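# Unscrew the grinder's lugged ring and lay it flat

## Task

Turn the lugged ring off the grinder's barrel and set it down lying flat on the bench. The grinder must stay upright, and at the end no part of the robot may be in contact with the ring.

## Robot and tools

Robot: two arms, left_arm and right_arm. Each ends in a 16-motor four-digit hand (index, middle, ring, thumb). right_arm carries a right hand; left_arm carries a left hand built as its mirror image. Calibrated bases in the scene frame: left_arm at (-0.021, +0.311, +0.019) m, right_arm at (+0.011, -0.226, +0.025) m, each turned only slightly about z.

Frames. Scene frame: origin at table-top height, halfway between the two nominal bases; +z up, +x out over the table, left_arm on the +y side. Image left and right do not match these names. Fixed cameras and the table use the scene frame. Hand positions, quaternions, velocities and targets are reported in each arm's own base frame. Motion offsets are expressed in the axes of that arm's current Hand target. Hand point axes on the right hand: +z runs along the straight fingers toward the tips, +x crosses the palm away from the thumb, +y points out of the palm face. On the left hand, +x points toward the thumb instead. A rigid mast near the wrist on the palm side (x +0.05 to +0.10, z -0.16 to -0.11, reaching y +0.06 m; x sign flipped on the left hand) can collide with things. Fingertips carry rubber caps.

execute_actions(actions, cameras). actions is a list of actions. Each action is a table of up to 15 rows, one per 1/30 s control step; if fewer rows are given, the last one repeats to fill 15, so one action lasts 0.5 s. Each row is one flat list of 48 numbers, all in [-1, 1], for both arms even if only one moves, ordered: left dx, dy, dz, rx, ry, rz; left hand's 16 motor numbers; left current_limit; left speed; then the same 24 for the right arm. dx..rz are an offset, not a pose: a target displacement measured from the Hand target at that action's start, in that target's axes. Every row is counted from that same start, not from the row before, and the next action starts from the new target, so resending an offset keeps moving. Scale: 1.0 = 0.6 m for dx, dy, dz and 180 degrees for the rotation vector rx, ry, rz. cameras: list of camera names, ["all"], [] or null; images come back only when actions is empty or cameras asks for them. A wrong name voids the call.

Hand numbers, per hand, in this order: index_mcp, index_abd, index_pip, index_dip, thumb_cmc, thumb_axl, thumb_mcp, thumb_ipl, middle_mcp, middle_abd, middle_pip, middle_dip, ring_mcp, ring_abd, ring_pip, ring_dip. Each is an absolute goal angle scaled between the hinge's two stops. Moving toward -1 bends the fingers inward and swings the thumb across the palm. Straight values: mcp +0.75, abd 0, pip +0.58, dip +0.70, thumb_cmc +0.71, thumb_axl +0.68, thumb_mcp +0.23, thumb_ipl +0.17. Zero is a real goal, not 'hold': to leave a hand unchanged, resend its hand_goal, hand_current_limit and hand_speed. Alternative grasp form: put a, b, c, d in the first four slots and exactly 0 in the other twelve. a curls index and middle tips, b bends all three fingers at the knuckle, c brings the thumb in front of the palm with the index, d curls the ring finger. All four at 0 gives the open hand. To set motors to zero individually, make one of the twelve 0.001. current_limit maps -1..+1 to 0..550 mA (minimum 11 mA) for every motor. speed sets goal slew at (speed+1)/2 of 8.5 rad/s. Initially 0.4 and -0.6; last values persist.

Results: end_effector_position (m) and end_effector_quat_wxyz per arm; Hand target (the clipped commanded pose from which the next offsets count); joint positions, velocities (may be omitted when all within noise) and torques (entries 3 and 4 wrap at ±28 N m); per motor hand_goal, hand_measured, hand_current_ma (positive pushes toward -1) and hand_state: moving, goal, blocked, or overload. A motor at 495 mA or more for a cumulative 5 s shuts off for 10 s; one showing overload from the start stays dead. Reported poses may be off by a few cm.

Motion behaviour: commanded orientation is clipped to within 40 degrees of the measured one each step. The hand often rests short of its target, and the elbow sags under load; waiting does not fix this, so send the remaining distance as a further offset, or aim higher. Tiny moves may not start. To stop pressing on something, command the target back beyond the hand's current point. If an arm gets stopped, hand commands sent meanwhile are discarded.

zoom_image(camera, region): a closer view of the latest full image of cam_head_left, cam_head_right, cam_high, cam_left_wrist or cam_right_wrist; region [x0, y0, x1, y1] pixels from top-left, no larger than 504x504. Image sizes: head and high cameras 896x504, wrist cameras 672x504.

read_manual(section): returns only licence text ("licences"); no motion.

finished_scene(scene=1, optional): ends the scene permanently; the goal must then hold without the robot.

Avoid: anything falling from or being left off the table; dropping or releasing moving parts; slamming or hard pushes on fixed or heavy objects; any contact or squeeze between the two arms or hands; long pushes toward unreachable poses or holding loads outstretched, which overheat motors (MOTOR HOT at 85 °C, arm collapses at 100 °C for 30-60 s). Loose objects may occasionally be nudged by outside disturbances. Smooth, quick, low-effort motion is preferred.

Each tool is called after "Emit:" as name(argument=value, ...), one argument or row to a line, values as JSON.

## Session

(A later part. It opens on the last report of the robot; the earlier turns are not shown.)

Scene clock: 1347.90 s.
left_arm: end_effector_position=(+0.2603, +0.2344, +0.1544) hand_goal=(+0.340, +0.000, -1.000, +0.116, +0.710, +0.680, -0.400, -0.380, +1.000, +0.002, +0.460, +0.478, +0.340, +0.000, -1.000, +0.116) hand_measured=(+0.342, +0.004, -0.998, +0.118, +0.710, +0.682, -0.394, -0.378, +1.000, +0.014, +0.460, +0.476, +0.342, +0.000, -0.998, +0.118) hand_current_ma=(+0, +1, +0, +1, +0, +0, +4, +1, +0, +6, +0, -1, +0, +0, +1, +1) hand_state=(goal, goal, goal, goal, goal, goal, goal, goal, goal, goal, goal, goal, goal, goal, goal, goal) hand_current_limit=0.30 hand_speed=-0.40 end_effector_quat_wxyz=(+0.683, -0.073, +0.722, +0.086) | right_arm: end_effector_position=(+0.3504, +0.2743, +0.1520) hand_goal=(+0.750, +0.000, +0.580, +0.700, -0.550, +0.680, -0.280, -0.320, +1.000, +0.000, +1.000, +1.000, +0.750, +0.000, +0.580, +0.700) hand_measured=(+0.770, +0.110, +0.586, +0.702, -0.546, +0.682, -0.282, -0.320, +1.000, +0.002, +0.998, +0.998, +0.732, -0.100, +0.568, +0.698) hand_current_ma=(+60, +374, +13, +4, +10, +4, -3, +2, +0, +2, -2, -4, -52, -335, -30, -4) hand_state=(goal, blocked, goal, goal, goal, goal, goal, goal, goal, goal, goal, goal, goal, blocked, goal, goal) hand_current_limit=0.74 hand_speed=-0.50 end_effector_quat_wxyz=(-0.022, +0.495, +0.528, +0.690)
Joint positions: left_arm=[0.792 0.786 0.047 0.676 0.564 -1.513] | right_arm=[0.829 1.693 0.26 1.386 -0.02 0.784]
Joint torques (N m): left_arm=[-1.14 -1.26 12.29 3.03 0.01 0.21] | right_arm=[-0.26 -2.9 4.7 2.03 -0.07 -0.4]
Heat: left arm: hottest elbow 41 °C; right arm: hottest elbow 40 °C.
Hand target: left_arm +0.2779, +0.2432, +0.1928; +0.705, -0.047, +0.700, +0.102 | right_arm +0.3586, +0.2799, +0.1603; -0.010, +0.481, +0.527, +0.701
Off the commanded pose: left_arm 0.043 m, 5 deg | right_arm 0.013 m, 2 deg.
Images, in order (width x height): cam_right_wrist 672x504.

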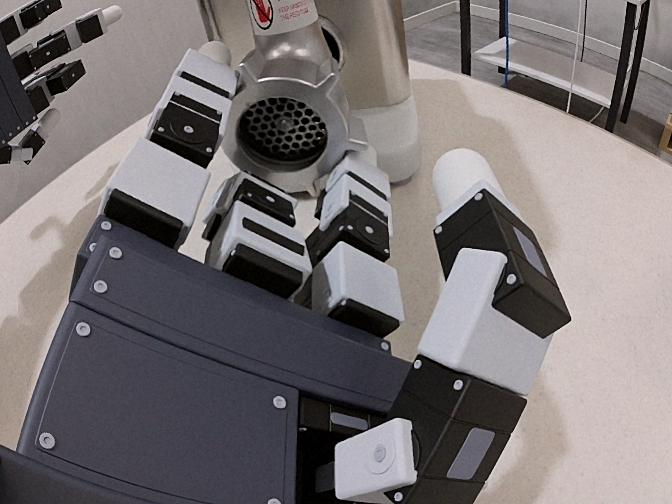

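Emit:
execute_actions(
  actions=[
    [[0,0,0,0,0,0,0.34,0,-1,0.116,0.71,0.68,-0.4,-0.38,1,0.001,0.46,0.478,0.34,0,-1,0.116,0.3,-0.4,0.0474,0.0022,0,0,0,-0.1111,0.75,0.0,0.58,0.7,-0.55,0.68,-0.28,-0.32,1,0,1,1,0.75,-0.001,0.58,0.7,0.74,-0.5]],
    [[0,0,0,0,0,0,0.34,0,-1,0.116,0.71,0.68,-0.4,-0.38,1,0.001,0.46,0.478,0.34,0,-1,0.116,0.3,-0.4,0.0474,0.0022,0,0,0,-0.1111,0.75,0.0,0.58,0.7,-0.55,0.68,-0.28,-0.32,1,0,1,1,0.75,-0.001,0.58,0.7,0.74,-0.5]],
    [[0,0,0,0,0,0,0.34,0,-1,0.116,0.71,0.68,-0.4,-0.38,1,0.001,0.46,0.478,0.34,0,-1,0.116,0.3,-0.4,0.0474,0.0022,0,0,0,-0.1111,0.75,0.0,0.58,0.7,-0.55,0.68,-0.28,-0.32,1,0,1,1,0.75,-0.001,0.58,0.7,0.74,-0.5]],
    [[0,0,0,0,0,0,0.34,0,-1,0.116,0.71,0.68,-0.4,-0.38,1,0.001,0.46,0.478,0.34,0,-1,0.116,0.3,-0.4,0.0474,0.0022,0,0,0,-0.1111,0.75,0.0,0.58,0.7,-0.55,0.68,-0.28,-0.32,1,0,1,1,0.75,-0.001,0.58,0.7,0.74,-0.5]],
  ],
  cameras=["cam_right_wrist"],
)

Emit:
zoom_image(
  camera="cam_right_wrist",
  region=[100, 0, 460, 240],
)

Scene clock: 1353.03 s.
left_arm: end_effector_position=(+0.2603, +0.2344, +0.1544) hand_goal=(+0.340, +0.000, -1.000, +0.116, +0.710, +0.680, -0.400, -0.380, +1.000, +0.002, +0.460, +0.478, +0.340, +0.000, -1.000, +0.116) hand_measured=(+0.342, +0.004, -0.998, +0.118, +0.710, +0.682, -0.394, -0.378, +1.000, +0.014, +0.460, +0.476, +0.342, +0.000, -0.998, +0.118) hand_current_ma=(+0, +1, +0, +1, +0, +0, +4, +1, +0, +6, +0, -1, +0, +0, +1, +1) hand_state=(goal, goal, goal, goal, goal, goal, goal, goal, goal, goal, goal, goal, goal, goal, goal, goal) hand_current_limit=0.30 hand_speed=-0.40 end_effector_quat_wxyz=(+0.683, -0.073, +0.722, +0.086) | right_arm: end_effector_position=(+0.2785, +0.3390, +0.1827) hand_goal=(+0.750, +0.000, +0.580, +0.700, -0.550, +0.680, -0.280, -0.320, +1.000, +0.000, +1.000, +1.000, +0.750, +0.000, +0.580, +0.700) hand_measured=(+0.750, +0.110, +0.580, +0.700, -0.550, +0.680, -0.282, -0.320, +1.000, +0.000, +0.998, +0.998, +0.728, -0.100, +0.566, +0.698) hand_current_ma=(+1, +374, +0, +1, -1, +0, -4, +2, +0, +1, -2, -4, -68, -339, -39, -4) hand_state=(goal, blocked, goal, goal, goal, goal, goal, goal, goal, goal, goal, goal, blocked, blocked, goal, goal) hand_current_limit=0.74 hand_speed=-0.50 end_effector_quat_wxyz=(+0.431, +0.045, +0.722, +0.540)
Joint positions: left_arm=[0.792 0.786 0.047 0.676 0.564 -1.513] | right_arm=[0.801 1.742 0.26 1.436 -0.034 -0.614]
Joint torques (N m): left_arm=[-1.32 -0.79 12.66 3.03 -0.02 0.22] | right_arm=[-0.5 -3.78 4.51 1.63 -0.35 -0.28]
Heat: left arm: hottest elbow 41 °C; right arm: hottest elbow 40 °C.
Hand target: left_arm +0.2779, +0.2432, +0.1928; +0.705, -0.047, +0.700, +0.102 | right_arm +0.2831, +0.3476, +0.1891; +0.443, +0.030, +0.713, +0.543
Off the commanded pose: left_arm 0.043 m, 5 deg | right_arm 0.012 m, 2 deg.
Images, in order (width x height): cam_right_wrist 672x504.

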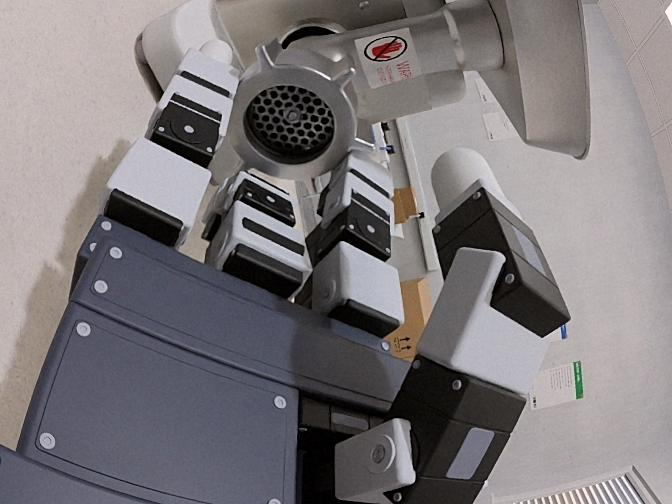

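Scaled by 1.400 from the camera's 672x504 image, which has a finer 960x720 frame.

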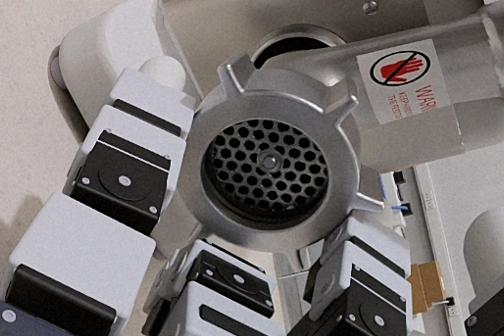

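Emit:
execute_actions(
  actions=[
    [[0,0,0,0,0,0,0.34,0,-1,0.116,0.71,0.68,-0.4,-0.38,1,0.001,0.46,0.478,0.34,0,-1,0.116,0.3,-0.4,0.0474,0.0022,0,0,0,-0.1111,0.75,0.0,0.58,0.7,-0.55,0.68,-0.28,-0.32,1,0,1,1,0.75,-0.001,0.58,0.7,0.74,-0.5]],
    [[0,0,0,0,0,0,0.34,0,-1,0.116,0.71,0.68,-0.4,-0.38,1,0.001,0.46,0.478,0.34,0,-1,0.116,0.3,-0.4,0.0474,0.0022,0,0,0,-0.1111,0.75,0.0,0.58,0.7,-0.55,0.68,-0.28,-0.32,1,0,1,1,0.75,-0.001,0.58,0.7,0.74,-0.5]],
  ],
  cameras=["cam_right_wrist"],
)

Emit:
zoom_image(
  camera="cam_right_wrist",
  region=[100, 0, 460, 240],
)

Scene clock: 1356.93 s.
left_arm: end_effector_position=(+0.2603, +0.2344, +0.1544) hand_goal=(+0.340, +0.000, -1.000, +0.116, +0.710, +0.680, -0.400, -0.380, +1.000, +0.002, +0.460, +0.478, +0.340, +0.000, -1.000, +0.116) hand_measured=(+0.342, +0.004, -0.998, +0.118, +0.710, +0.682, -0.394, -0.378, +1.000, +0.014, +0.460, +0.476, +0.342, +0.000, -0.998, +0.118) hand_current_ma=(+0, +1, +0, +1, +0, +0, +4, +1, +0, +6, +0, -1, +0, +0, +1, +1) hand_state=(goal, goal, goal, goal, goal, goal, goal, goal, goal, goal, goal, goal, goal, goal, goal, goal) hand_current_limit=0.30 hand_speed=-0.40 end_effector_quat_wxyz=(+0.683, -0.073, +0.722, +0.086) | right_arm: end_effector_position=(+0.2461, +0.3653, +0.1483) hand_goal=(+0.750, +0.000, +0.580, +0.700, -0.550, +0.680, -0.280, -0.320, +1.000, +0.000, +1.000, +1.000, +0.750, +0.000, +0.580, +0.700) hand_measured=(+0.754, +0.110, +0.580, +0.700, -0.554, +0.678, -0.282, -0.320, +1.000, +0.000, +0.998, +0.998, +0.730, -0.100, +0.570, +0.698) hand_current_ma=(+11, +374, +0, +1, -7, -2, -4, +2, +0, -1, -2, -4, -66, -339, -25, -4) hand_state=(goal, blocked, goal, goal, goal, goal, goal, goal, goal, goal, goal, goal, blocked, blocked, goal, goal) hand_current_limit=0.74 hand_speed=-0.50 end_effector_quat_wxyz=(+0.594, -0.204, +0.688, +0.365)
Joint positions: left_arm=[0.792 0.786 0.047 0.676 0.564 -1.513] | right_arm=[0.783 1.742 0.262 1.451 -0.056 -1.31]
Joint torques (N m): left_arm=[-1.49 -0.09 12.36 3.14 -0.01 0.17] | right_arm=[-0.62 -4.19 4.38 0.96 -0.22 -0.27]
Heat: left arm: hottest elbow 41 °C; right arm: hottest elbow 40 °C.
Hand target: left_arm +0.2779, +0.2432, +0.1928; +0.705, -0.047, +0.700, +0.102 | right_arm +0.2525, +0.3738, +0.1501; +0.602, -0.216, +0.680, +0.359
Off the commanded pose: left_arm 0.043 m, 5 deg | right_arm 0.011 m, 2 deg.
Images, in order (width x height): cam_right_wrist 672x504.

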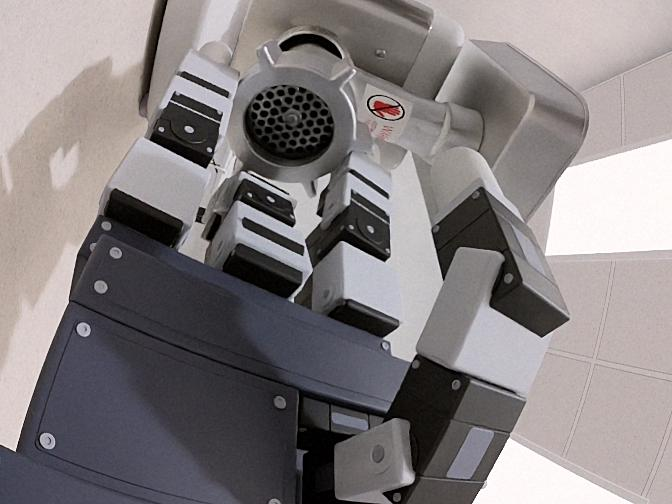

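Scaled by 1.400 from the camera's 672x504 image, which has a finer 960x720 frame.

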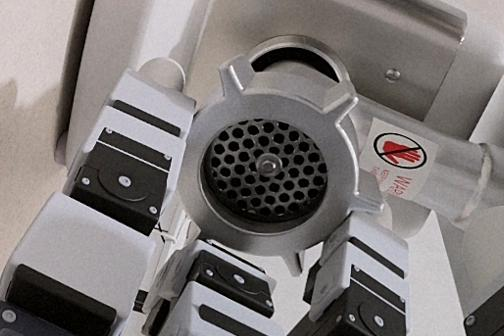

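Emit:
execute_actions(
  actions=[
    [[0,0,0,0,0,0,0.34,0,-1,0.116,0.71,0.68,-0.4,-0.38,1,0.001,0.46,0.478,0.34,0,-1,0.116,0.3,-0.4,0.0474,0.0022,0,0,0,-0.1111,0.75,0.0,0.58,0.7,-0.55,0.68,-0.28,-0.32,1,0,1,1,0.75,-0.001,0.58,0.7,0.74,-0.5]],
    [[0,0,0,0,0,0,0.34,0,-1,0.116,0.71,0.68,-0.4,-0.38,1,0.001,0.46,0.478,0.34,0,-1,0.116,0.3,-0.4,0.0474,0.0022,0,0,0,-0.1111,0.75,0.0,0.58,0.7,-0.55,0.68,-0.28,-0.32,1,0,1,1,0.75,-0.001,0.58,0.7,0.74,-0.5]],
  ],
  cameras=["cam_right_wrist", "cam_head_left"],
)

Emit:
zoom_image(
  camera="cam_right_wrist",
  region=[100, 0, 460, 240],
)

Emit:
zoom_image(
  camera="cam_head_left",
  region=[320, 180, 480, 310],
)

Scene clock: 1360.90 s.
left_arm: end_effector_position=(+0.2603, +0.2344, +0.1544) hand_goal=(+0.340, +0.000, -1.000, +0.116, +0.710, +0.680, -0.400, -0.380, +1.000, +0.002, +0.460, +0.478, +0.340, +0.000, -1.000, +0.116) hand_measured=(+0.342, +0.004, -0.998, +0.118, +0.710, +0.682, -0.394, -0.378, +1.000, +0.014, +0.460, +0.476, +0.342, +0.000, -0.998, +0.118) hand_current_ma=(+0, +1, +0, +1, +0, +0, +4, +1, +0, +6, +0, -1, +0, +0, +1, +1) hand_state=(goal, goal, goal, goal, goal, goal, goal, goal, goal, goal, goal, goal, goal, goal, goal, goal) hand_current_limit=0.30 hand_speed=-0.40 end_effector_quat_wxyz=(+0.683, -0.073, +0.722, +0.086) | right_arm: end_effector_position=(+0.2358, +0.3705, +0.0957) hand_goal=(+0.750, +0.000, +0.580, +0.700, -0.550, +0.680, -0.280, -0.320, +1.000, +0.000, +1.000, +1.000, +0.750, +0.000, +0.580, +0.700) hand_measured=(+0.778, +0.110, +0.590, +0.700, -0.554, +0.678, -0.280, -0.320, +0.998, +0.000, +0.998, +0.998, +0.740, -0.100, +0.582, +0.698) hand_current_ma=(+94, +374, +26, +1, -8, -3, -2, +2, -2, -1, -2, -4, -27, -339, +5, -4) hand_state=(blocked, blocked, goal, goal, goal, goal, goal, goal, goal, goal, goal, goal, goal, blocked, goal, goal) hand_current_limit=0.74 hand_speed=-0.50 end_effector_quat_wxyz=(+0.685, -0.428, +0.570, +0.149)
Joint positions: left_arm=[0.792 0.786 0.047 0.676 0.564 -1.513] | right_arm=[0.772 1.723 0.262 1.445 -0.086 -2.002]
Joint torques (N m): left_arm=[-0.73 -1.32 12.52 3.17 -0.05 0.24] | right_arm=[0.09 -4.19 4.42 0.51 0.28 -0.31]
Heat: left arm: hottest elbow 41 °C; right arm: hottest elbow 40 °C.
Hand target: left_arm +0.2779, +0.2432, +0.1928; +0.705, -0.047, +0.700, +0.102 | right_arm +0.2475, +0.3768, +0.0943; +0.688, -0.435, +0.565, +0.132
Off the commanded pose: left_arm 0.043 m, 5 deg | right_arm 0.013 m, 2 deg.
Images, in order (width x height): cam_head_left 896x504, cam_right_wrist 672x504.

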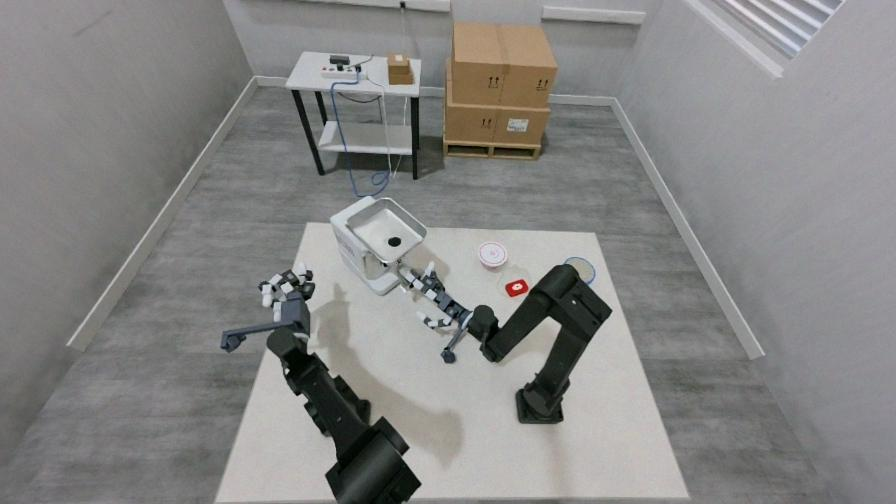

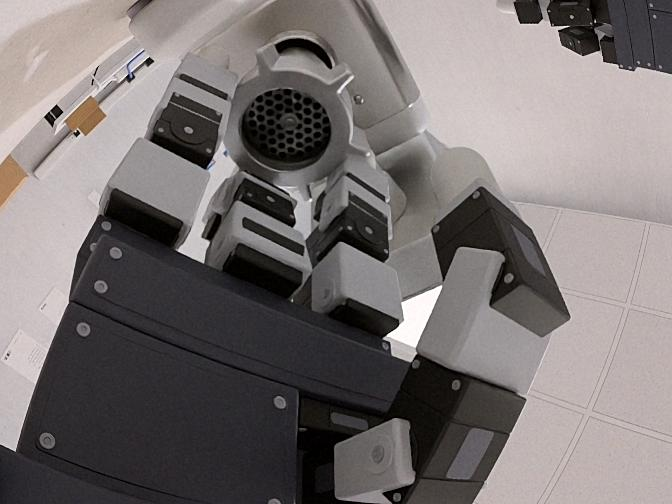

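Scaled by 1.400 from the camera's 672x504 image, which has a finer 960x720 frame.

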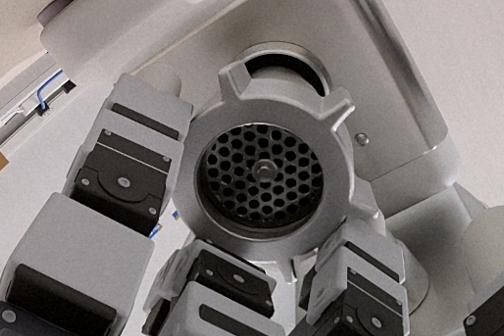

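Scaled by 3.150.

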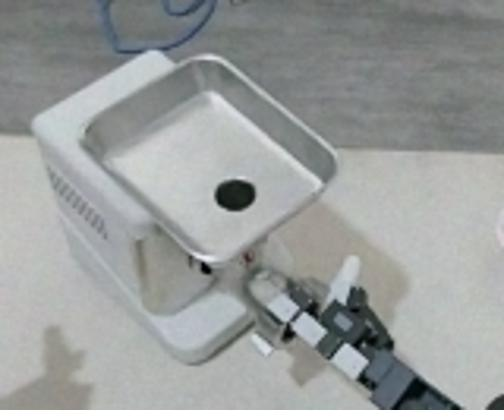

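Emit:
execute_actions(
  actions=[
    [[0,0,0,0,0,0,0.34,0,-1,0.116,0.71,0.68,-0.4,-0.38,1,0.001,0.46,0.478,0.34,0,-1,0.116,0.3,-0.4,-0.003,-0.002,-0.02,0,0,0,0.75,-0.03,0.58,0.7,-0.55,0.68,-0.28,-0.32,1,0,1,1,0.75,0.04,0.58,0.7,0.76,-0.5]],
    [[0,0,0,0,0,0,0.34,0,-1,0.116,0.71,0.68,-0.4,-0.38,1,0.001,0.46,0.478,0.34,0,-1,0.116,0.3,-0.4,-0.003,-0.002,-0.025,0,0,0,0.75,-0.03,0.58,0.7,-0.55,0.68,-0.28,-0.32,1,0,1,1,0.75,0.04,0.58,0.7,0.76,-0.5]],
  ],
  cameras=["cam_right_wrist"],
)

Emit:
zoom_image(
  camera="cam_right_wrist",
  region=[100, 0, 460, 240],
)

Scene clock: 1364.27 s.
left_arm: end_effector_position=(+0.2603, +0.2344, +0.1544) hand_goal=(+0.340, +0.000, -1.000, +0.116, +0.710, +0.680, -0.400, -0.380, +1.000, +0.002, +0.460, +0.478, +0.340, +0.000, -1.000, +0.116) hand_measured=(+0.342, +0.004, -0.998, +0.118, +0.710, +0.682, -0.394, -0.378, +1.000, +0.014, +0.460, +0.476, +0.342, +0.000, -0.998, +0.118) hand_current_ma=(+0, +1, +0, +1, +0, +0, +4, +1, +0, +6, +0, -1, +0, +0, +1, +1) hand_state=(goal, goal, goal, goal, goal, goal, goal, goal, goal, goal, goal, goal, goal, goal, goal, goal) hand_current_limit=0.30 hand_speed=-0.40 end_effector_quat_wxyz=(+0.683, -0.073, +0.722, +0.086) | right_arm: end_effector_position=(+0.2243, +0.3559, +0.0877) hand_goal=(+0.750, -0.030, +0.580, +0.700, -0.550, +0.680, -0.280, -0.320, +1.000, +0.000, +1.000, +1.000, +0.750, +0.040, +0.580, +0.700) hand_measured=(+0.740, +0.102, +0.578, +0.700, -0.554, +0.678, -0.280, -0.320, +0.998, +0.000, +0.998, +0.998, +0.742, -0.100, +0.578, +0.698) hand_current_ma=(-26, +469, -3, +1, -8, -3, -1, +2, -3, -1, -2, -4, -20, -484, -4, -4) hand_state=(goal, blocked, goal, goal, goal, goal, goal, goal, goal, goal, goal, goal, goal, blocked, goal, goal) hand_current_limit=0.76 hand_speed=-0.50 end_effector_quat_wxyz=(+0.674, -0.441, +0.577, +0.136)
Joint positions: left_arm=[0.792 0.786 0.047 0.676 0.564 -1.513] | right_arm=[0.769 1.69 0.212 1.422 -0.082 -2.028]
Joint torques (N m): left_arm=[-1.26 -0.5 12.42 2.93 -0.02 0.26] | right_arm=[-0.56 -5.13 2.71 1.8 0.01 -0.14]
Heat: left arm: hottest elbow 41 °C; right arm: hottest elbow 39 °C.
Hand target: left_arm +0.2779, +0.2432, +0.1928; +0.705, -0.047, +0.700, +0.102 | right_arm +0.2301, +0.3563, +0.0991; +0.688, -0.435, +0.565, +0.132
Off the commanded pose: left_arm 0.043 m, 5 deg | right_arm 0.013 m, 2 deg.
Images, in order (width x height): cam_right_wrist 672x504.

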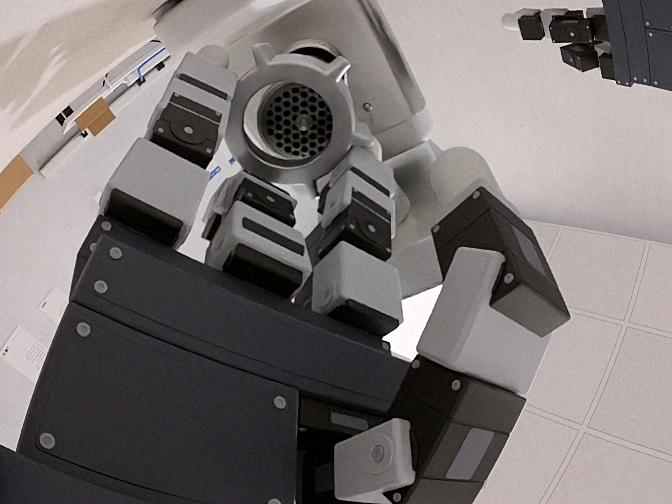

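Scaled by 1.400 from the camera's 672x504 image, which has a finer 960x720 frame.

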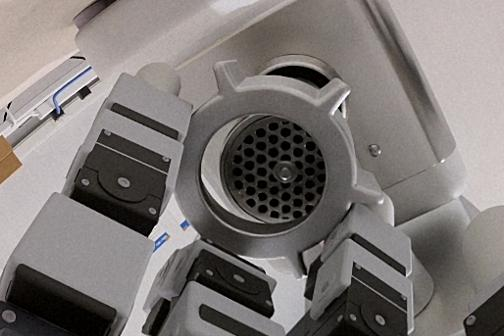

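Emit:
execute_actions(
  actions=[
    [[0,0,0,0,0,0,0.34,0,-1,0.116,0.71,0.68,-0.4,-0.38,1,0.001,0.46,0.478,0.34,0,-1,0.116,0.3,-0.4,-0.009,-0.0045,-0.01,0,0,0,0.75,-0.03,0.58,0.7,-0.55,0.68,-0.28,-0.32,1,0,1,1,0.75,0.04,0.58,0.7,0.77,-0.5]],
    [[0,0,0,0,0,0,0.34,0,-1,0.116,0.71,0.68,-0.4,-0.38,1,0.001,0.46,0.478,0.34,0,-1,0.116,0.3,-0.4,-0.004,-0.002,-0.02,0,0,0,0.75,-0.03,0.58,0.7,-0.55,0.68,-0.28,-0.32,1,0,1,1,0.75,0.04,0.58,0.7,0.77,-0.5]],
  ],
  cameras=["cam_right_wrist"],
)

Emit:
zoom_image(
  camera="cam_right_wrist",
  region=[100, 0, 460, 240],
)

Scene clock: 1386.27 s.
left_arm: end_effector_position=(+0.2603, +0.2344, +0.1544) hand_goal=(+0.340, +0.000, -1.000, +0.116, +0.710, +0.680, -0.400, -0.380, +1.000, +0.002, +0.460, +0.478, +0.340, +0.000, -1.000, +0.116) hand_measured=(+0.342, +0.004, -0.998, +0.118, +0.710, +0.682, -0.394, -0.378, +1.000, +0.014, +0.460, +0.476, +0.342, +0.000, -0.998, +0.118) hand_current_ma=(+0, +1, +0, +1, +0, +0, +4, +1, +0, +6, +0, -1, +0, +0, +1, +1) hand_state=(goal, goal, goal, goal, goal, goal, goal, goal, goal, goal, goal, goal, goal, goal, goal, goal) hand_current_limit=0.30 hand_speed=-0.40 end_effector_quat_wxyz=(+0.683, -0.073, +0.722, +0.086) | right_arm: end_effector_position=(+0.2112, +0.3435, +0.0940) hand_goal=(+0.750, -0.030, +0.580, +0.700, -0.550, +0.680, -0.280, -0.320, +1.000, +0.000, +1.000, +1.000, +0.750, +0.040, +0.580, +0.700) hand_measured=(+0.740, +0.102, +0.578, +0.700, -0.554, +0.678, -0.280, -0.320, +0.998, +0.000, +0.998, +0.998, +0.742, -0.100, +0.578, +0.698) hand_current_ma=(-26, +469, -3, +1, -8, -3, -1, +2, -4, -1, -2, -4, -20, -487, -4, -4) hand_state=(goal, blocked, goal, goal, goal, goal, goal, goal, goal, goal, goal, goal, goal, blocked, goal, goal) hand_current_limit=0.77 hand_speed=-0.50 end_effector_quat_wxyz=(+0.671, -0.443, +0.579, +0.137)
Joint positions: left_arm=[0.792 0.786 0.047 0.676 0.564 -1.513] | right_arm=[0.768 1.618 0.165 1.39 -0.086 -2.028]
Joint torques (N m): left_arm=[-1.9 -0.09 12.55 2.82 -0.06 0.25] | right_arm=[-0.97 -5.07 2.81 1.78 -0.11 -0.14]
Heat: left arm: hottest elbow 41 °C; right arm: hottest elbow 39 °C.
Hand target: left_arm +0.2779, +0.2432, +0.1928; +0.705, -0.047, +0.700, +0.102 | right_arm +0.2182, +0.3430, +0.1081; +0.688, -0.435, +0.565, +0.132
Off the commanded pose: left_arm 0.043 m, 5 deg | right_arm 0.016 m, 3 deg.
Images, in order (width x height): cam_right_wrist 672x504.

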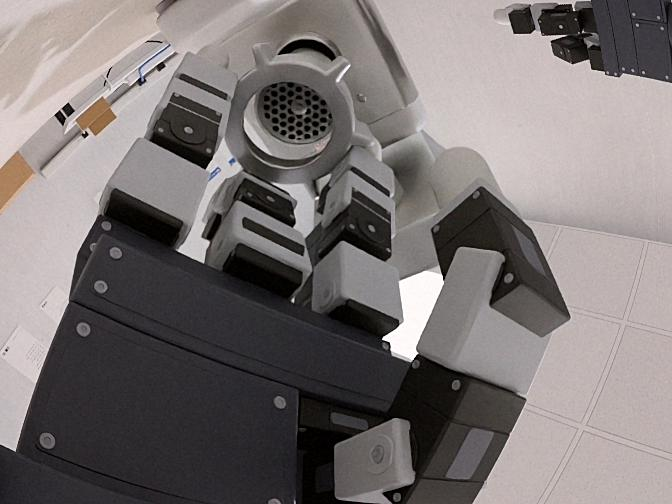

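Scaled by 1.400 from the camera's 672x504 image, which has a finer 960x720 frame.

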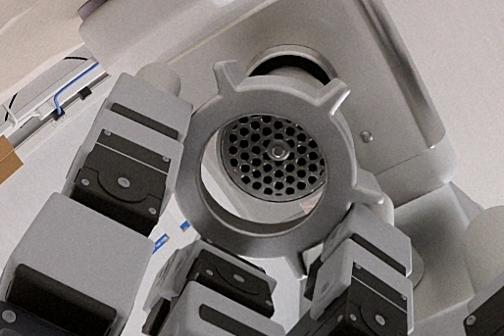

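Emit:
execute_actions(
  actions=[
    [[0,0,0,0,0,0,0.34,0,-1,0.116,0.71,0.68,-0.4,-0.38,1,0.001,0.46,0.478,0.34,0,-1,0.116,0.3,-0.4,-0.009,-0.0045,-0.04,0,0,0,0.75,-0.03,0.58,0.7,-0.55,0.68,-0.28,-0.32,1,0,1,1,0.75,0.04,0.58,0.7,0.77,-0.5]],
    [[0,0,0,0,0,0,0.34,0,-1,0.116,0.71,0.68,-0.4,-0.38,1,0.001,0.46,0.478,0.34,0,-1,0.116,0.3,-0.4,-0.012,-0.006,-0.045,0,0,0,0.75,-0.03,0.58,0.7,-0.55,0.68,-0.28,-0.32,1,0,1,1,0.75,0.04,0.58,0.7,0.77,-0.5]],
    [[0,0,0,0,0,0,0.34,0,-1,0.116,0.71,0.68,-0.4,-0.38,1,0.001,0.46,0.478,0.34,0,-1,0.116,0.3,-0.4,-0.02,-0.01,-0.045,0,0,0,0.75,-0.03,0.58,0.7,-0.55,0.68,-0.28,-0.32,1,0,1,1,0.75,0.04,0.58,0.7,0.77,-0.5]],
  ],
  cameras=["cam_right_wrist", "cam_head_left", "cam_high"],
)

Emit:
zoom_image(
  camera="cam_right_wrist",
  region=[100, 0, 460, 240],
)

Scene clock: 1390.67 s.
left_arm: end_effector_position=(+0.2603, +0.2344, +0.1544) hand_goal=(+0.340, +0.000, -1.000, +0.116, +0.710, +0.680, -0.400, -0.380, +1.000, +0.002, +0.460, +0.478, +0.340, +0.000, -1.000, +0.116) hand_measured=(+0.342, +0.004, -0.998, +0.118, +0.710, +0.682, -0.394, -0.378, +1.000, +0.014, +0.460, +0.476, +0.342, +0.000, -0.998, +0.118) hand_current_ma=(+0, +1, +0, +1, +0, +0, +4, +1, +0, +6, +0, -1, +0, +0, +1, +1) hand_state=(goal, goal, goal, goal, goal, goal, goal, goal, goal, goal, goal, goal, goal, goal, goal, goal) hand_current_limit=0.30 hand_speed=-0.40 end_effector_quat_wxyz=(+0.683, -0.073, +0.722, +0.086) | right_arm: end_effector_position=(+0.1792, +0.3051, +0.1124) hand_goal=(+0.750, -0.030, +0.580, +0.700, -0.550, +0.680, -0.280, -0.320, +1.000, +0.000, +1.000, +1.000, +0.750, +0.040, +0.580, +0.700) hand_measured=(+0.740, +0.102, +0.578, +0.700, -0.554, +0.678, -0.280, -0.320, +0.998, +0.000, +0.998, +0.998, +0.742, -0.100, +0.578, +0.698) hand_current_ma=(-26, +469, -3, +1, -8, -3, -1, +2, -5, -1, -2, -4, -20, -487, -4, -4) hand_state=(goal, blocked, goal, goal, goal, goal, goal, goal, goal, goal, goal, goal, goal, blocked, goal, goal) hand_current_limit=0.77 hand_speed=-0.50 end_effector_quat_wxyz=(+0.674, -0.440, +0.577, +0.137)
Joint positions: left_arm=[0.792 0.786 0.047 0.676 0.564 -1.513] | right_arm=[0.74 1.388 0.035 1.3 -0.111 -2.028]
Joint torques (N m): left_arm=[-1.14 -0.73 12.56 3.04 -0.03 0.21] | right_arm=[0.15 -1.03 3.47 1.88 0.03 0.01]
Heat: left arm: hottest elbow 41 °C; right arm: hottest elbow 39 °C.
Hand target: left_arm +0.2779, +0.2432, +0.1928; +0.705, -0.047, +0.700, +0.102 | right_arm +0.1801, +0.3071, +0.1181; +0.681, -0.437, +0.571, +0.140 (last step not sent: back at the drive's target)
Off the commanded pose: left_arm 0.043 m, 5 deg | right_arm 0.034 m, 2 deg.
pose unreachable (right arm): on one or more control steps of this call, first in action 2 (counted from 0), this arm could not follow its commanded pose, so it was not sent that pose on those steps. It may still have moved: this result reports where it is.
cause: moving toward the commanded pose would bring two parts of the arm too close to each other (joints 2 (shoulder) and 3 (elbow) lie between them).
Images, in order (width x height): cam_head_left 896x504, cam_high 896x504, cam_right_wrist 672x504.

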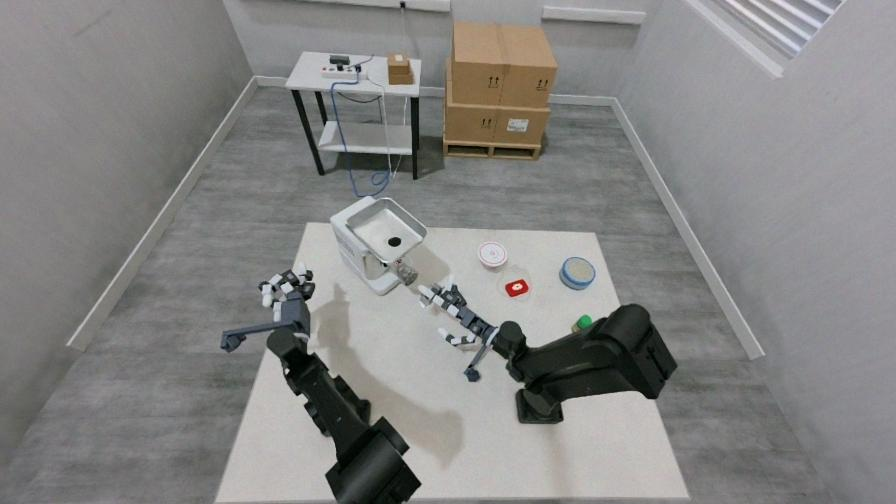

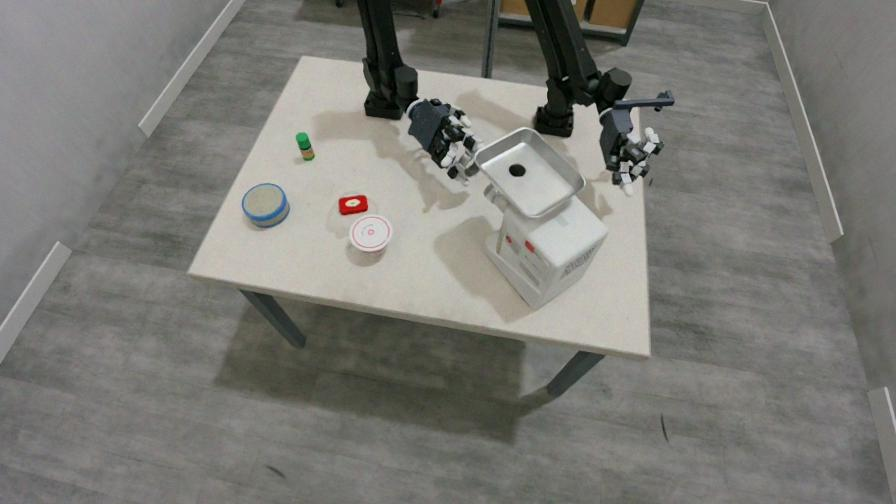

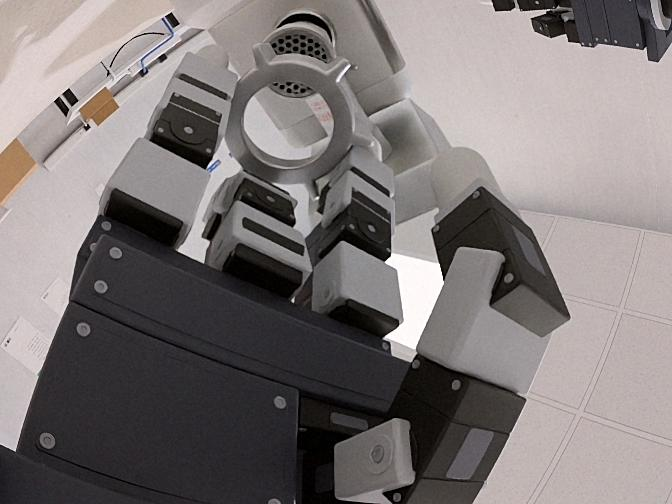

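Scaled by 1.400 from the camera's 672x504 image, which has a finer 960x720 frame.

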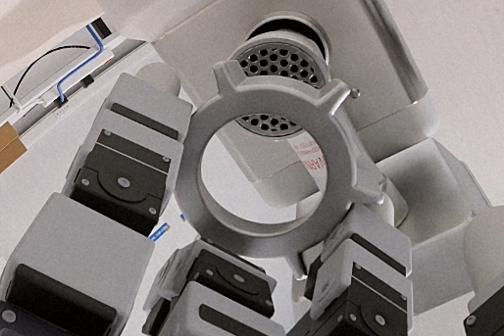

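Emit:
execute_actions(
  actions=[
    [[0,0,0,0,0,0,0.34,0,-1,0.116,0.71,0.68,-0.4,-0.38,1,0.001,0.46,0.478,0.34,0,-1,0.116,0.3,-0.4,-0.0735,-0.0487,0.0063,-0.03,0.0781,0.0556,0.75,-0.03,0.58,0.7,-0.55,0.68,-0.28,-0.32,1,0,1,1,0.75,0.04,0.58,0.7,0.77,-0.5]],
    [[0,0,0,0,0,0,0.34,0,-1,0.116,0.71,0.68,-0.4,-0.38,1,0.001,0.46,0.478,0.34,0,-1,0.116,0.3,-0.4,-0.0622,-0.0357,-0.0088,-0.016,0.0821,0.0556,0.75,-0.03,0.58,0.7,-0.55,0.68,-0.28,-0.32,1,0,1,1,0.75,0.04,0.58,0.7,0.77,-0.5]],
  ],
  cameras=["cam_right_wrist"],
)

Scene clock: 1419.30 s.
left_arm: end_effector_position=(+0.2603, +0.2344, +0.1544) hand_goal=(+0.340, +0.000, -1.000, +0.116, +0.710, +0.680, -0.400, -0.380, +1.000, +0.002, +0.460, +0.478, +0.340, +0.000, -1.000, +0.116) hand_measured=(+0.342, +0.004, -0.998, +0.118, +0.710, +0.682, -0.394, -0.378, +1.000, +0.014, +0.460, +0.476, +0.342, +0.000, -0.998, +0.118) hand_current_ma=(+0, +1, +0, +1, +0, +0, +4, +1, +0, +6, +0, -1, +0, +0, +1, +1) hand_state=(goal, goal, goal, goal, goal, goal, goal, goal, goal, goal, goal, goal, goal, goal, goal, goal) hand_current_limit=0.30 hand_speed=-0.40 end_effector_quat_wxyz=(+0.683, -0.073, +0.722, +0.086) | right_arm: end_effector_position=(+0.1839, +0.2856, +0.1609) hand_goal=(+0.750, -0.030, +0.580, +0.700, -0.550, +0.680, -0.280, -0.320, +1.000, +0.000, +1.000, +1.000, +0.750, +0.040, +0.580, +0.700) hand_measured=(+0.746, +0.102, +0.578, +0.700, -0.554, +0.678, -0.280, -0.320, +0.998, -0.002, +0.998, +0.998, +0.748, -0.100, +0.578, +0.698) hand_current_ma=(-8, +466, -3, +1, -10, -3, -1, +2, -5, -2, -2, -4, -6, -487, -4, -4) hand_state=(goal, blocked, goal, goal, goal, goal, goal, goal, goal, goal, goal, goal, goal, blocked, goal, goal) hand_current_limit=0.77 hand_speed=-0.50 end_effector_quat_wxyz=(+0.414, -0.399, +0.799, +0.178)
Joint positions: left_arm=[0.792 0.786 0.047 0.676 0.564 -1.513] | right_arm=[0.649 0.69 0.344 -0.303 -0.175 -1.759]
Joint torques (N m): left_arm=[-1.67 -0.44 12.62 3.02 -0.08 0.2] | right_arm=[1.08 1.32 14.65 1.39 -0.07 -0.17]
Heat: left arm: hottest elbow 42 °C; right arm: hottest elbow 39 °C.
Hand target: left_arm +0.2779, +0.2432, +0.1928; +0.705, -0.047, +0.700, +0.102 | right_arm +0.2017, +0.3051, +0.2118; +0.450, -0.402, +0.776, +0.180
Off the commanded pose: left_arm 0.043 m, 5 deg | right_arm 0.057 m, 5 deg.
Images, in order (width x height): cam_right_wrist 672x504.

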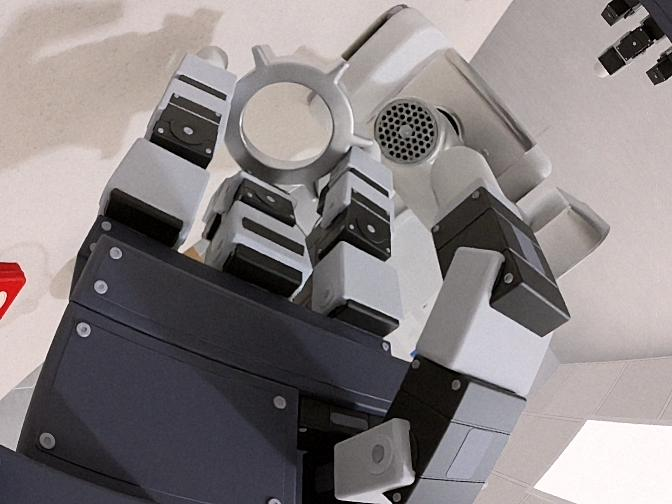

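Emit:
execute_actions(
  actions=[
    [[0,0,0,0,0,0,0.34,0,-1,0.116,0.71,0.68,-0.4,-0.38,1,0.001,0.46,0.478,0.34,0,-1,0.116,0.3,-0.4,-0.037,-0.0287,-0.0278,-0.0015,0.0836,0.0556,0.75,-0.03,0.58,0.7,-0.55,0.68,-0.28,-0.32,1,0,1,1,0.75,0.04,0.58,0.7,0.77,-0.5]],
  ],
  cameras=["cam_head_right"],
)

Scene clock: 1423.60 s.
left_arm: end_effector_position=(+0.2603, +0.2344, +0.1544) hand_goal=(+0.340, +0.000, -1.000, +0.116, +0.710, +0.680, -0.400, -0.380, +1.000, +0.002, +0.460, +0.478, +0.340, +0.000, -1.000, +0.116) hand_measured=(+0.342, +0.004, -0.998, +0.118, +0.710, +0.682, -0.394, -0.378, +1.000, +0.014, +0.460, +0.476, +0.342, +0.000, -0.998, +0.118) hand_current_ma=(+0, +1, +0, +1, +0, +0, +4, +1, +0, +6, +0, -1, +0, +0, +1, +1) hand_state=(goal, goal, goal, goal, goal, goal, goal, goal, goal, goal, goal, goal, goal, goal, goal, goal) hand_current_limit=0.30 hand_speed=-0.40 end_effector_quat_wxyz=(+0.683, -0.073, +0.722, +0.086) | right_arm: end_effector_position=(+0.1915, +0.2815, +0.1910) hand_goal=(+0.750, -0.030, +0.580, +0.700, -0.550, +0.680, -0.280, -0.320, +1.000, +0.000, +1.000, +1.000, +0.750, +0.040, +0.580, +0.700) hand_measured=(+0.748, +0.102, +0.578, +0.700, -0.554, +0.678, -0.280, -0.320, +0.998, -0.002, +0.998, +0.998, +0.748, -0.100, +0.578, +0.698) hand_current_ma=(-4, +466, -3, +1, -10, -3, -1, +2, -5, -2, -2, -4, -3, -487, -4, -4) hand_state=(goal, blocked, goal, goal, goal, goal, goal, goal, goal, goal, goal, goal, goal, blocked, goal, goal) hand_current_limit=0.77 hand_speed=-0.50 end_effector_quat_wxyz=(+0.287, -0.369, +0.871, +0.153)
Joint positions: left_arm=[0.792 0.786 0.047 0.676 0.564 -1.513] | right_arm=[0.637 0.768 0.573 -0.73 -0.155 -1.683]
Joint torques (N m): left_arm=[-1.38 0.15 12.49 3.03 0.01 0.2] | right_arm=[-0.79 0.44 14.42 0.99 -0.12 0.17]
Heat: left arm: hottest elbow 42 °C; right arm: hottest elbow 41 °C.
Hand target: left_arm +0.2779, +0.2432, +0.1928; +0.705, -0.047, +0.700, +0.102 | right_arm +0.2120, +0.2941, +0.2408; +0.327, -0.354, +0.860, +0.166
Off the commanded pose: left_arm 0.043 m, 5 deg | right_arm 0.055 m, 5 deg.
Images, in order (width x height): cam_head_right 896x504.

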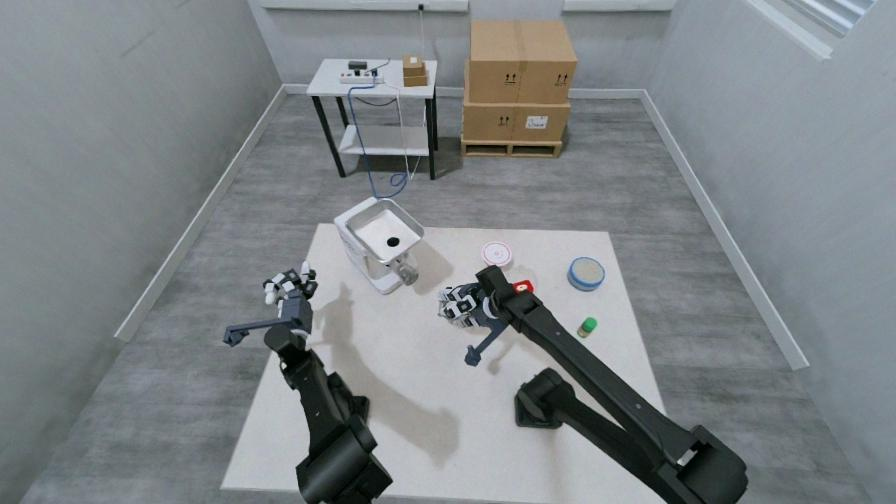

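Emit:
execute_actions(
  actions=[
    [[0,0,0,0,0,0,0.34,0,-1,0.116,0.71,0.68,-0.4,-0.38,1,0.001,0.46,0.478,0.34,0,-1,0.116,0.3,-0.4,-0.0117,-0.028,-0.02,0.0131,0.0826,0.0556,0.75,-0.03,0.58,0.7,-0.55,0.68,-0.28,-0.32,1,0,1,1,0.75,0.04,0.58,0.7,0.77,-0.5]],
    [[0,0,0,0,0,0,0.34,0,-1,0.116,0.71,0.68,-0.4,-0.38,1,0.001,0.46,0.478,0.34,0,-1,0.116,0.3,-0.4,-0.006,-0.0302,0.0003,0.0272,0.0791,0.0556,0.75,-0.03,0.58,0.7,-0.55,0.68,-0.28,-0.32,1,0,1,1,0.75,0.04,0.58,0.7,0.77,-0.5]],
  ],
  cameras=["cam_right_wrist", "cam_head_left"],
)

Scene clock: 1427.03 s.
left_arm: end_effector_position=(+0.2603, +0.2344, +0.1544) hand_goal=(+0.340, +0.000, -1.000, +0.116, +0.710, +0.680, -0.400, -0.380, +1.000, +0.002, +0.460, +0.478, +0.340, +0.000, -1.000, +0.116) hand_measured=(+0.342, +0.004, -0.998, +0.118, +0.710, +0.682, -0.394, -0.378, +1.000, +0.014, +0.460, +0.476, +0.342, +0.000, -0.998, +0.118) hand_current_ma=(+0, +1, +0, +1, +0, +0, +4, +1, +0, +6, +0, -1, +0, +0, +1, +1) hand_state=(goal, goal, goal, goal, goal, goal, goal, goal, goal, goal, goal, goal, goal, goal, goal, goal) hand_current_limit=0.30 hand_speed=-0.40 end_effector_quat_wxyz=(+0.683, -0.073, +0.722, +0.086) | right_arm: end_effector_position=(+0.2153, +0.2557, +0.2146) hand_goal=(+0.750, -0.030, +0.580, +0.700, -0.550, +0.680, -0.280, -0.320, +1.000, +0.000, +1.000, +1.000, +0.750, +0.040, +0.580, +0.700) hand_measured=(+0.750, +0.102, +0.580, +0.700, -0.554, +0.678, -0.280, -0.320, +0.998, -0.002, +0.998, +0.998, +0.750, -0.100, +0.578, +0.698) hand_current_ma=(+1, +466, -1, +1, -7, -3, -1, +2, -6, -2, -2, -4, +1, -487, -2, -4) hand_state=(goal, blocked, goal, goal, goal, goal, goal, goal, goal, goal, goal, goal, goal, blocked, goal, goal) hand_current_limit=0.77 hand_speed=-0.50 end_effector_quat_wxyz=(+0.053, -0.225, +0.971, +0.056)
Joint positions: left_arm=[0.792 0.786 0.047 0.676 0.564 -1.513] | right_arm=[0.593 0.998 0.903 -1.337 -0.066 -1.428]
Joint torques (N m): left_arm=[-1.2 -0.5 12.75 2.92 -0.01 0.2] | right_arm=[-0.44 -1.08 13.35 -0.06 -0.02 0.09]
Heat: left arm: hottest elbow 42 °C; right arm: hottest elbow 42 °C.
Hand target: left_arm +0.2779, +0.2432, +0.1928; +0.705, -0.047, +0.700, +0.102 | right_arm +0.2360, +0.2672, +0.2527; +0.088, -0.213, +0.971, +0.070
Off the commanded pose: left_arm 0.043 m, 5 deg | right_arm 0.045 m, 5 deg.
Images, in order (width x height): cam_head_left 896x504, cam_right_wrist 672x504.

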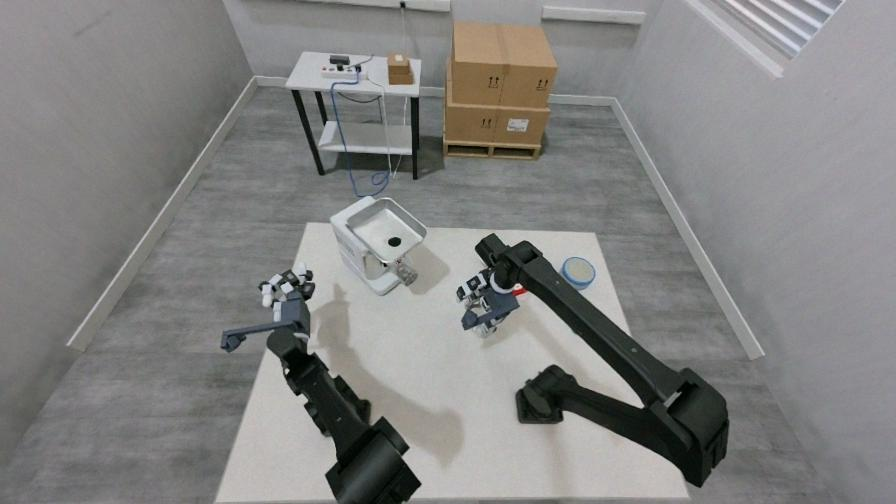

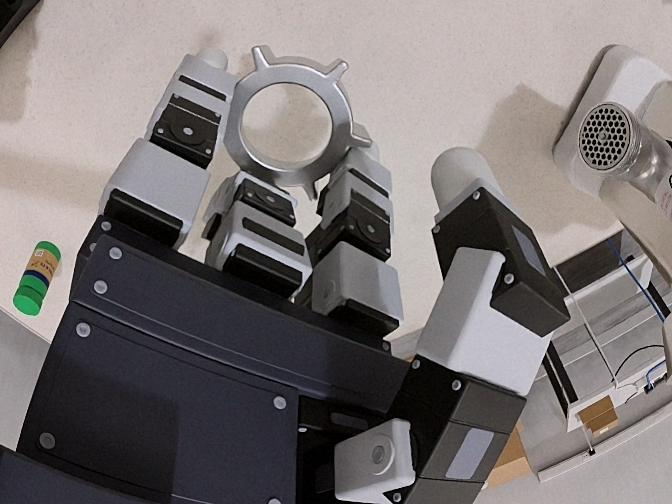

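Emit:
execute_actions(
  actions=[
    [[0,0,0,0,0,0,0.34,0,-1,0.116,0.71,0.68,-0.4,-0.38,1,0.001,0.46,0.478,0.34,0,-1,0.116,0.3,-0.4,0,0,0.03,0.0272,0.0411,0,0.75,-0.03,0.58,0.7,-0.55,0.68,-0.28,-0.32,1,0,1,1,0.75,0.04,0.58,0.7,0.77,-0.5]],
    [[0,0,0,0,0,0,0.34,0,-1,0.116,0.71,0.68,-0.4,-0.38,1,0.001,0.46,0.478,0.34,0,-1,0.116,0.3,-0.4,0,0,0.04,0,0,0,0.75,-0.03,0.58,0.7,-0.55,0.68,-0.28,-0.32,1,0,1,1,0.75,0.04,0.58,0.7,0.77,-0.5]],
  ],
  cameras=["cam_right_wrist"],
)

Scene clock: 1432.73 s.
left_arm: end_effector_position=(+0.2603, +0.2344, +0.1544) hand_goal=(+0.340, +0.000, -1.000, +0.116, +0.710, +0.680, -0.400, -0.380, +1.000, +0.002, +0.460, +0.478, +0.340, +0.000, -1.000, +0.116) hand_measured=(+0.342, +0.004, -0.998, +0.118, +0.710, +0.682, -0.394, -0.378, +1.000, +0.014, +0.460, +0.476, +0.342, +0.000, -0.998, +0.118) hand_current_ma=(+0, +1, +0, +1, +0, +0, +4, +1, +0, +6, +0, -1, +0, +0, +1, +1) hand_state=(goal, goal, goal, goal, goal, goal, goal, goal, goal, goal, goal, goal, goal, goal, goal, goal) hand_current_limit=0.30 hand_speed=-0.40 end_effector_quat_wxyz=(+0.683, -0.073, +0.722, +0.086) | right_arm: end_effector_position=(+0.2311, +0.2601, +0.1965) hand_goal=(+0.750, -0.030, +0.580, +0.700, -0.550, +0.680, -0.280, -0.320, +1.000, +0.000, +1.000, +1.000, +0.750, +0.040, +0.580, +0.700) hand_measured=(+0.750, +0.102, +0.580, +0.700, -0.552, +0.678, -0.280, -0.320, +0.996, -0.002, +0.998, +0.998, +0.750, -0.100, +0.578, +0.698) hand_current_ma=(+0, +466, -1, +1, -4, -3, -1, +2, -7, -2, -2, -4, +0, -487, -2, -4) hand_state=(goal, blocked, goal, goal, goal, goal, goal, goal, goal, goal, goal, goal, goal, blocked, goal, goal) hand_current_limit=0.77 hand_speed=-0.50 end_effector_quat_wxyz=(+0.012, -0.216, +0.976, +0.004)
Joint positions: left_arm=[0.792 0.786 0.047 0.676 0.564 -1.513] | right_arm=[0.616 1.119 0.967 -1.394 0.001 -1.39]
Joint torques (N m): left_arm=[-2.14 -0.26 12.59 2.95 -0.1 0.22] | right_arm=[0.85 -2.14 9.33 0.53 0.09 0.11]
Heat: left arm: hottest elbow 42 °C; right arm: hottest elbow 43 °C.
Hand target: left_arm +0.2779, +0.2432, +0.1928; +0.705, -0.047, +0.700, +0.102 | right_arm +0.2400, +0.2713, +0.2113; +0.034, -0.213, +0.976, +0.015
Off the commanded pose: left_arm 0.043 m, 5 deg | right_arm 0.021 m, 3 deg.
Images, in order (width x height): cam_right_wrist 672x504.

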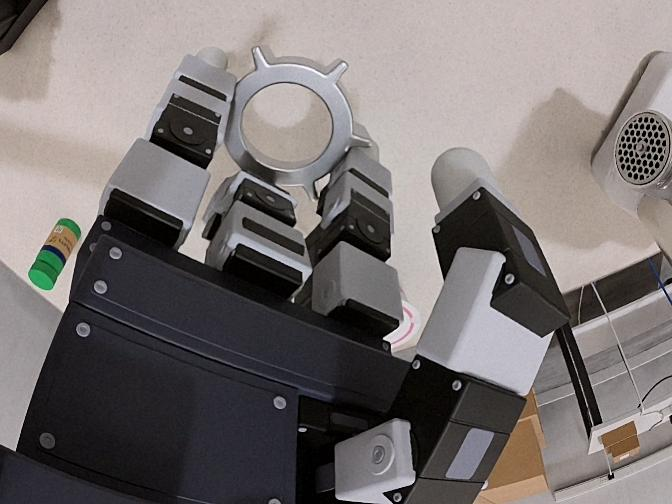

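Emit:
execute_actions(
  actions=[
    [[0,0,0,0,0,0,0.34,0,-1,0.116,0.71,0.68,-0.4,-0.38,1,0.001,0.46,0.478,0.34,0,-1,0.116,0.3,-0.4,0,0,0.042,0,0,0,0.75,-0.03,0.58,0.7,-0.55,0.68,-0.28,-0.32,1,0,1,1,0.75,0.04,0.58,0.7,0.77,-0.5]],
    [[0,0,0,0,0,0,0.34,0,-1,0.116,0.71,0.68,-0.4,-0.38,1,0.001,0.46,0.478,0.34,0,-1,0.116,0.3,-0.4,0,0,0.042,0,0,0,0.75,-0.03,0.58,0.7,-0.55,0.68,-0.28,-0.32,1,0,1,1,0.75,0.04,0.58,0.7,0.77,-0.5]],
  ],
  cameras=["cam_right_wrist", "cam_left_wrist", "cam_high"],
)

Scene clock: 1436.23 s.
left_arm: end_effector_position=(+0.2603, +0.2344, +0.1544) hand_goal=(+0.340, +0.000, -1.000, +0.116, +0.710, +0.680, -0.400, -0.380, +1.000, +0.002, +0.460, +0.478, +0.340, +0.000, -1.000, +0.116) hand_measured=(+0.342, +0.004, -0.998, +0.118, +0.710, +0.682, -0.394, -0.378, +1.000, +0.014, +0.460, +0.476, +0.342, +0.000, -0.998, +0.118) hand_current_ma=(+0, +1, +0, +1, +0, +0, +4, +1, +0, +6, +0, -1, +0, +0, +1, +1) hand_state=(goal, goal, goal, goal, goal, goal, goal, goal, goal, goal, goal, goal, goal, goal, goal, goal) hand_current_limit=0.30 hand_speed=-0.40 end_effector_quat_wxyz=(+0.683, -0.073, +0.722, +0.086) | right_arm: end_effector_position=(+0.2381, +0.2651, +0.1526) hand_goal=(+0.750, -0.030, +0.580, +0.700, -0.550, +0.680, -0.280, -0.320, +1.000, +0.000, +1.000, +1.000, +0.750, +0.040, +0.580, +0.700) hand_measured=(+0.750, +0.102, +0.580, +0.700, -0.552, +0.678, -0.280, -0.320, +0.996, -0.002, +0.998, +0.998, +0.750, -0.100, +0.578, +0.698) hand_current_ma=(+0, +466, -1, +1, -4, -3, -1, +2, -7, -2, -2, -4, +0, -487, -2, -4) hand_state=(goal, blocked, goal, goal, goal, goal, goal, goal, goal, goal, goal, goal, goal, blocked, goal, goal) hand_current_limit=0.77 hand_speed=-0.50 end_effector_quat_wxyz=(+0.018, -0.216, +0.976, +0.007)
Joint positions: left_arm=[0.792 0.786 0.047 0.676 0.564 -1.513] | right_arm=[0.616 1.162 0.88 -1.25 0.001 -1.391]
Joint torques (N m): left_arm=[-1.49 -0.73 12.64 3.14 0 0.16] | right_arm=[1.03 -2.9 7.77 0.54 0.07 0.09]
Heat: left arm: hottest elbow 42 °C; right arm: hottest elbow 43 °C.
Hand target: left_arm +0.2779, +0.2432, +0.1928; +0.705, -0.047, +0.700, +0.102 | right_arm +0.2430, +0.2735, +0.1610; +0.034, -0.213, +0.976, +0.015
Off the commanded pose: left_arm 0.043 m, 5 deg | right_arm 0.013 m, 2 deg.
Images, in order (width x height): cam_high 896x504, cam_left_wrist 672x504, cam_right_wrist 672x504.

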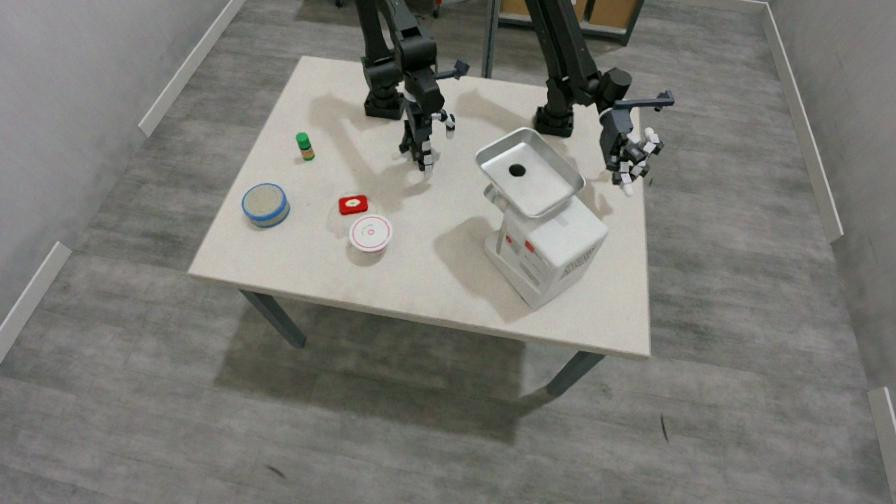

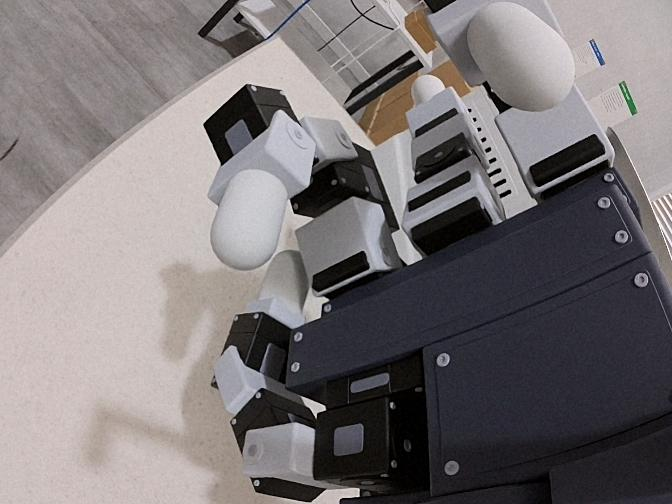

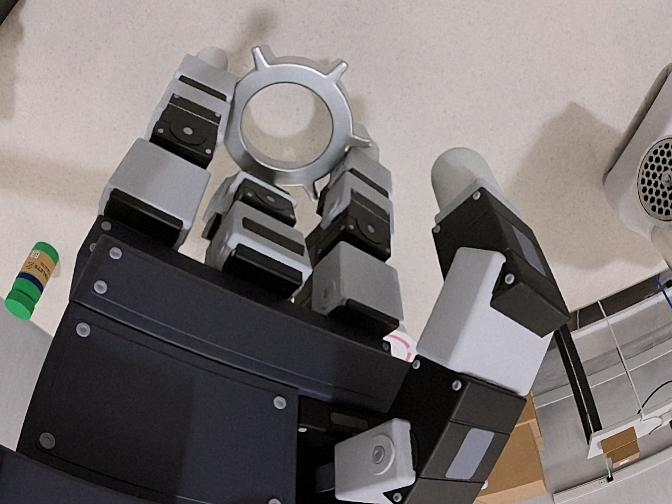

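Emit:
zoom_image(
  camera="cam_high",
  region=[385, 100, 475, 190],
)

Emit:
zoom_image(
  camera="cam_right_wrist",
  region=[140, 0, 440, 220],
)

Scaled by 5.600.

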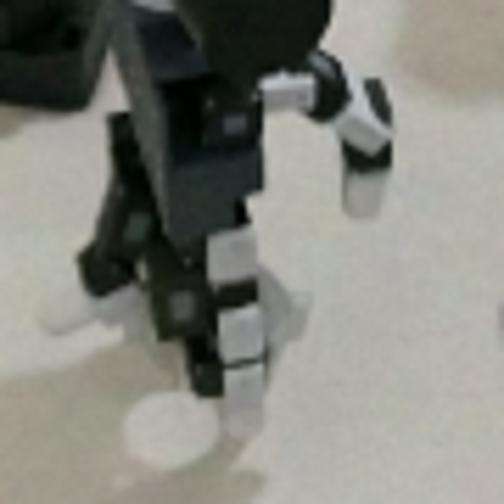

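Scaled by 1.680 from the camera's 672x504 image, which has a finer 960x720 frame.

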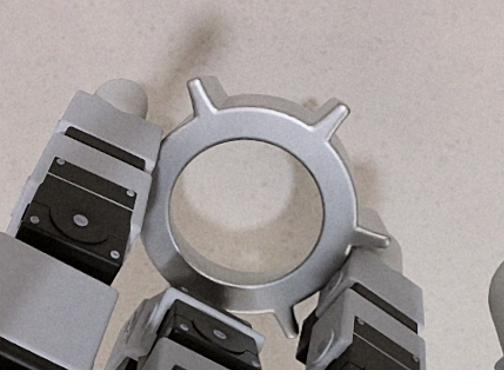

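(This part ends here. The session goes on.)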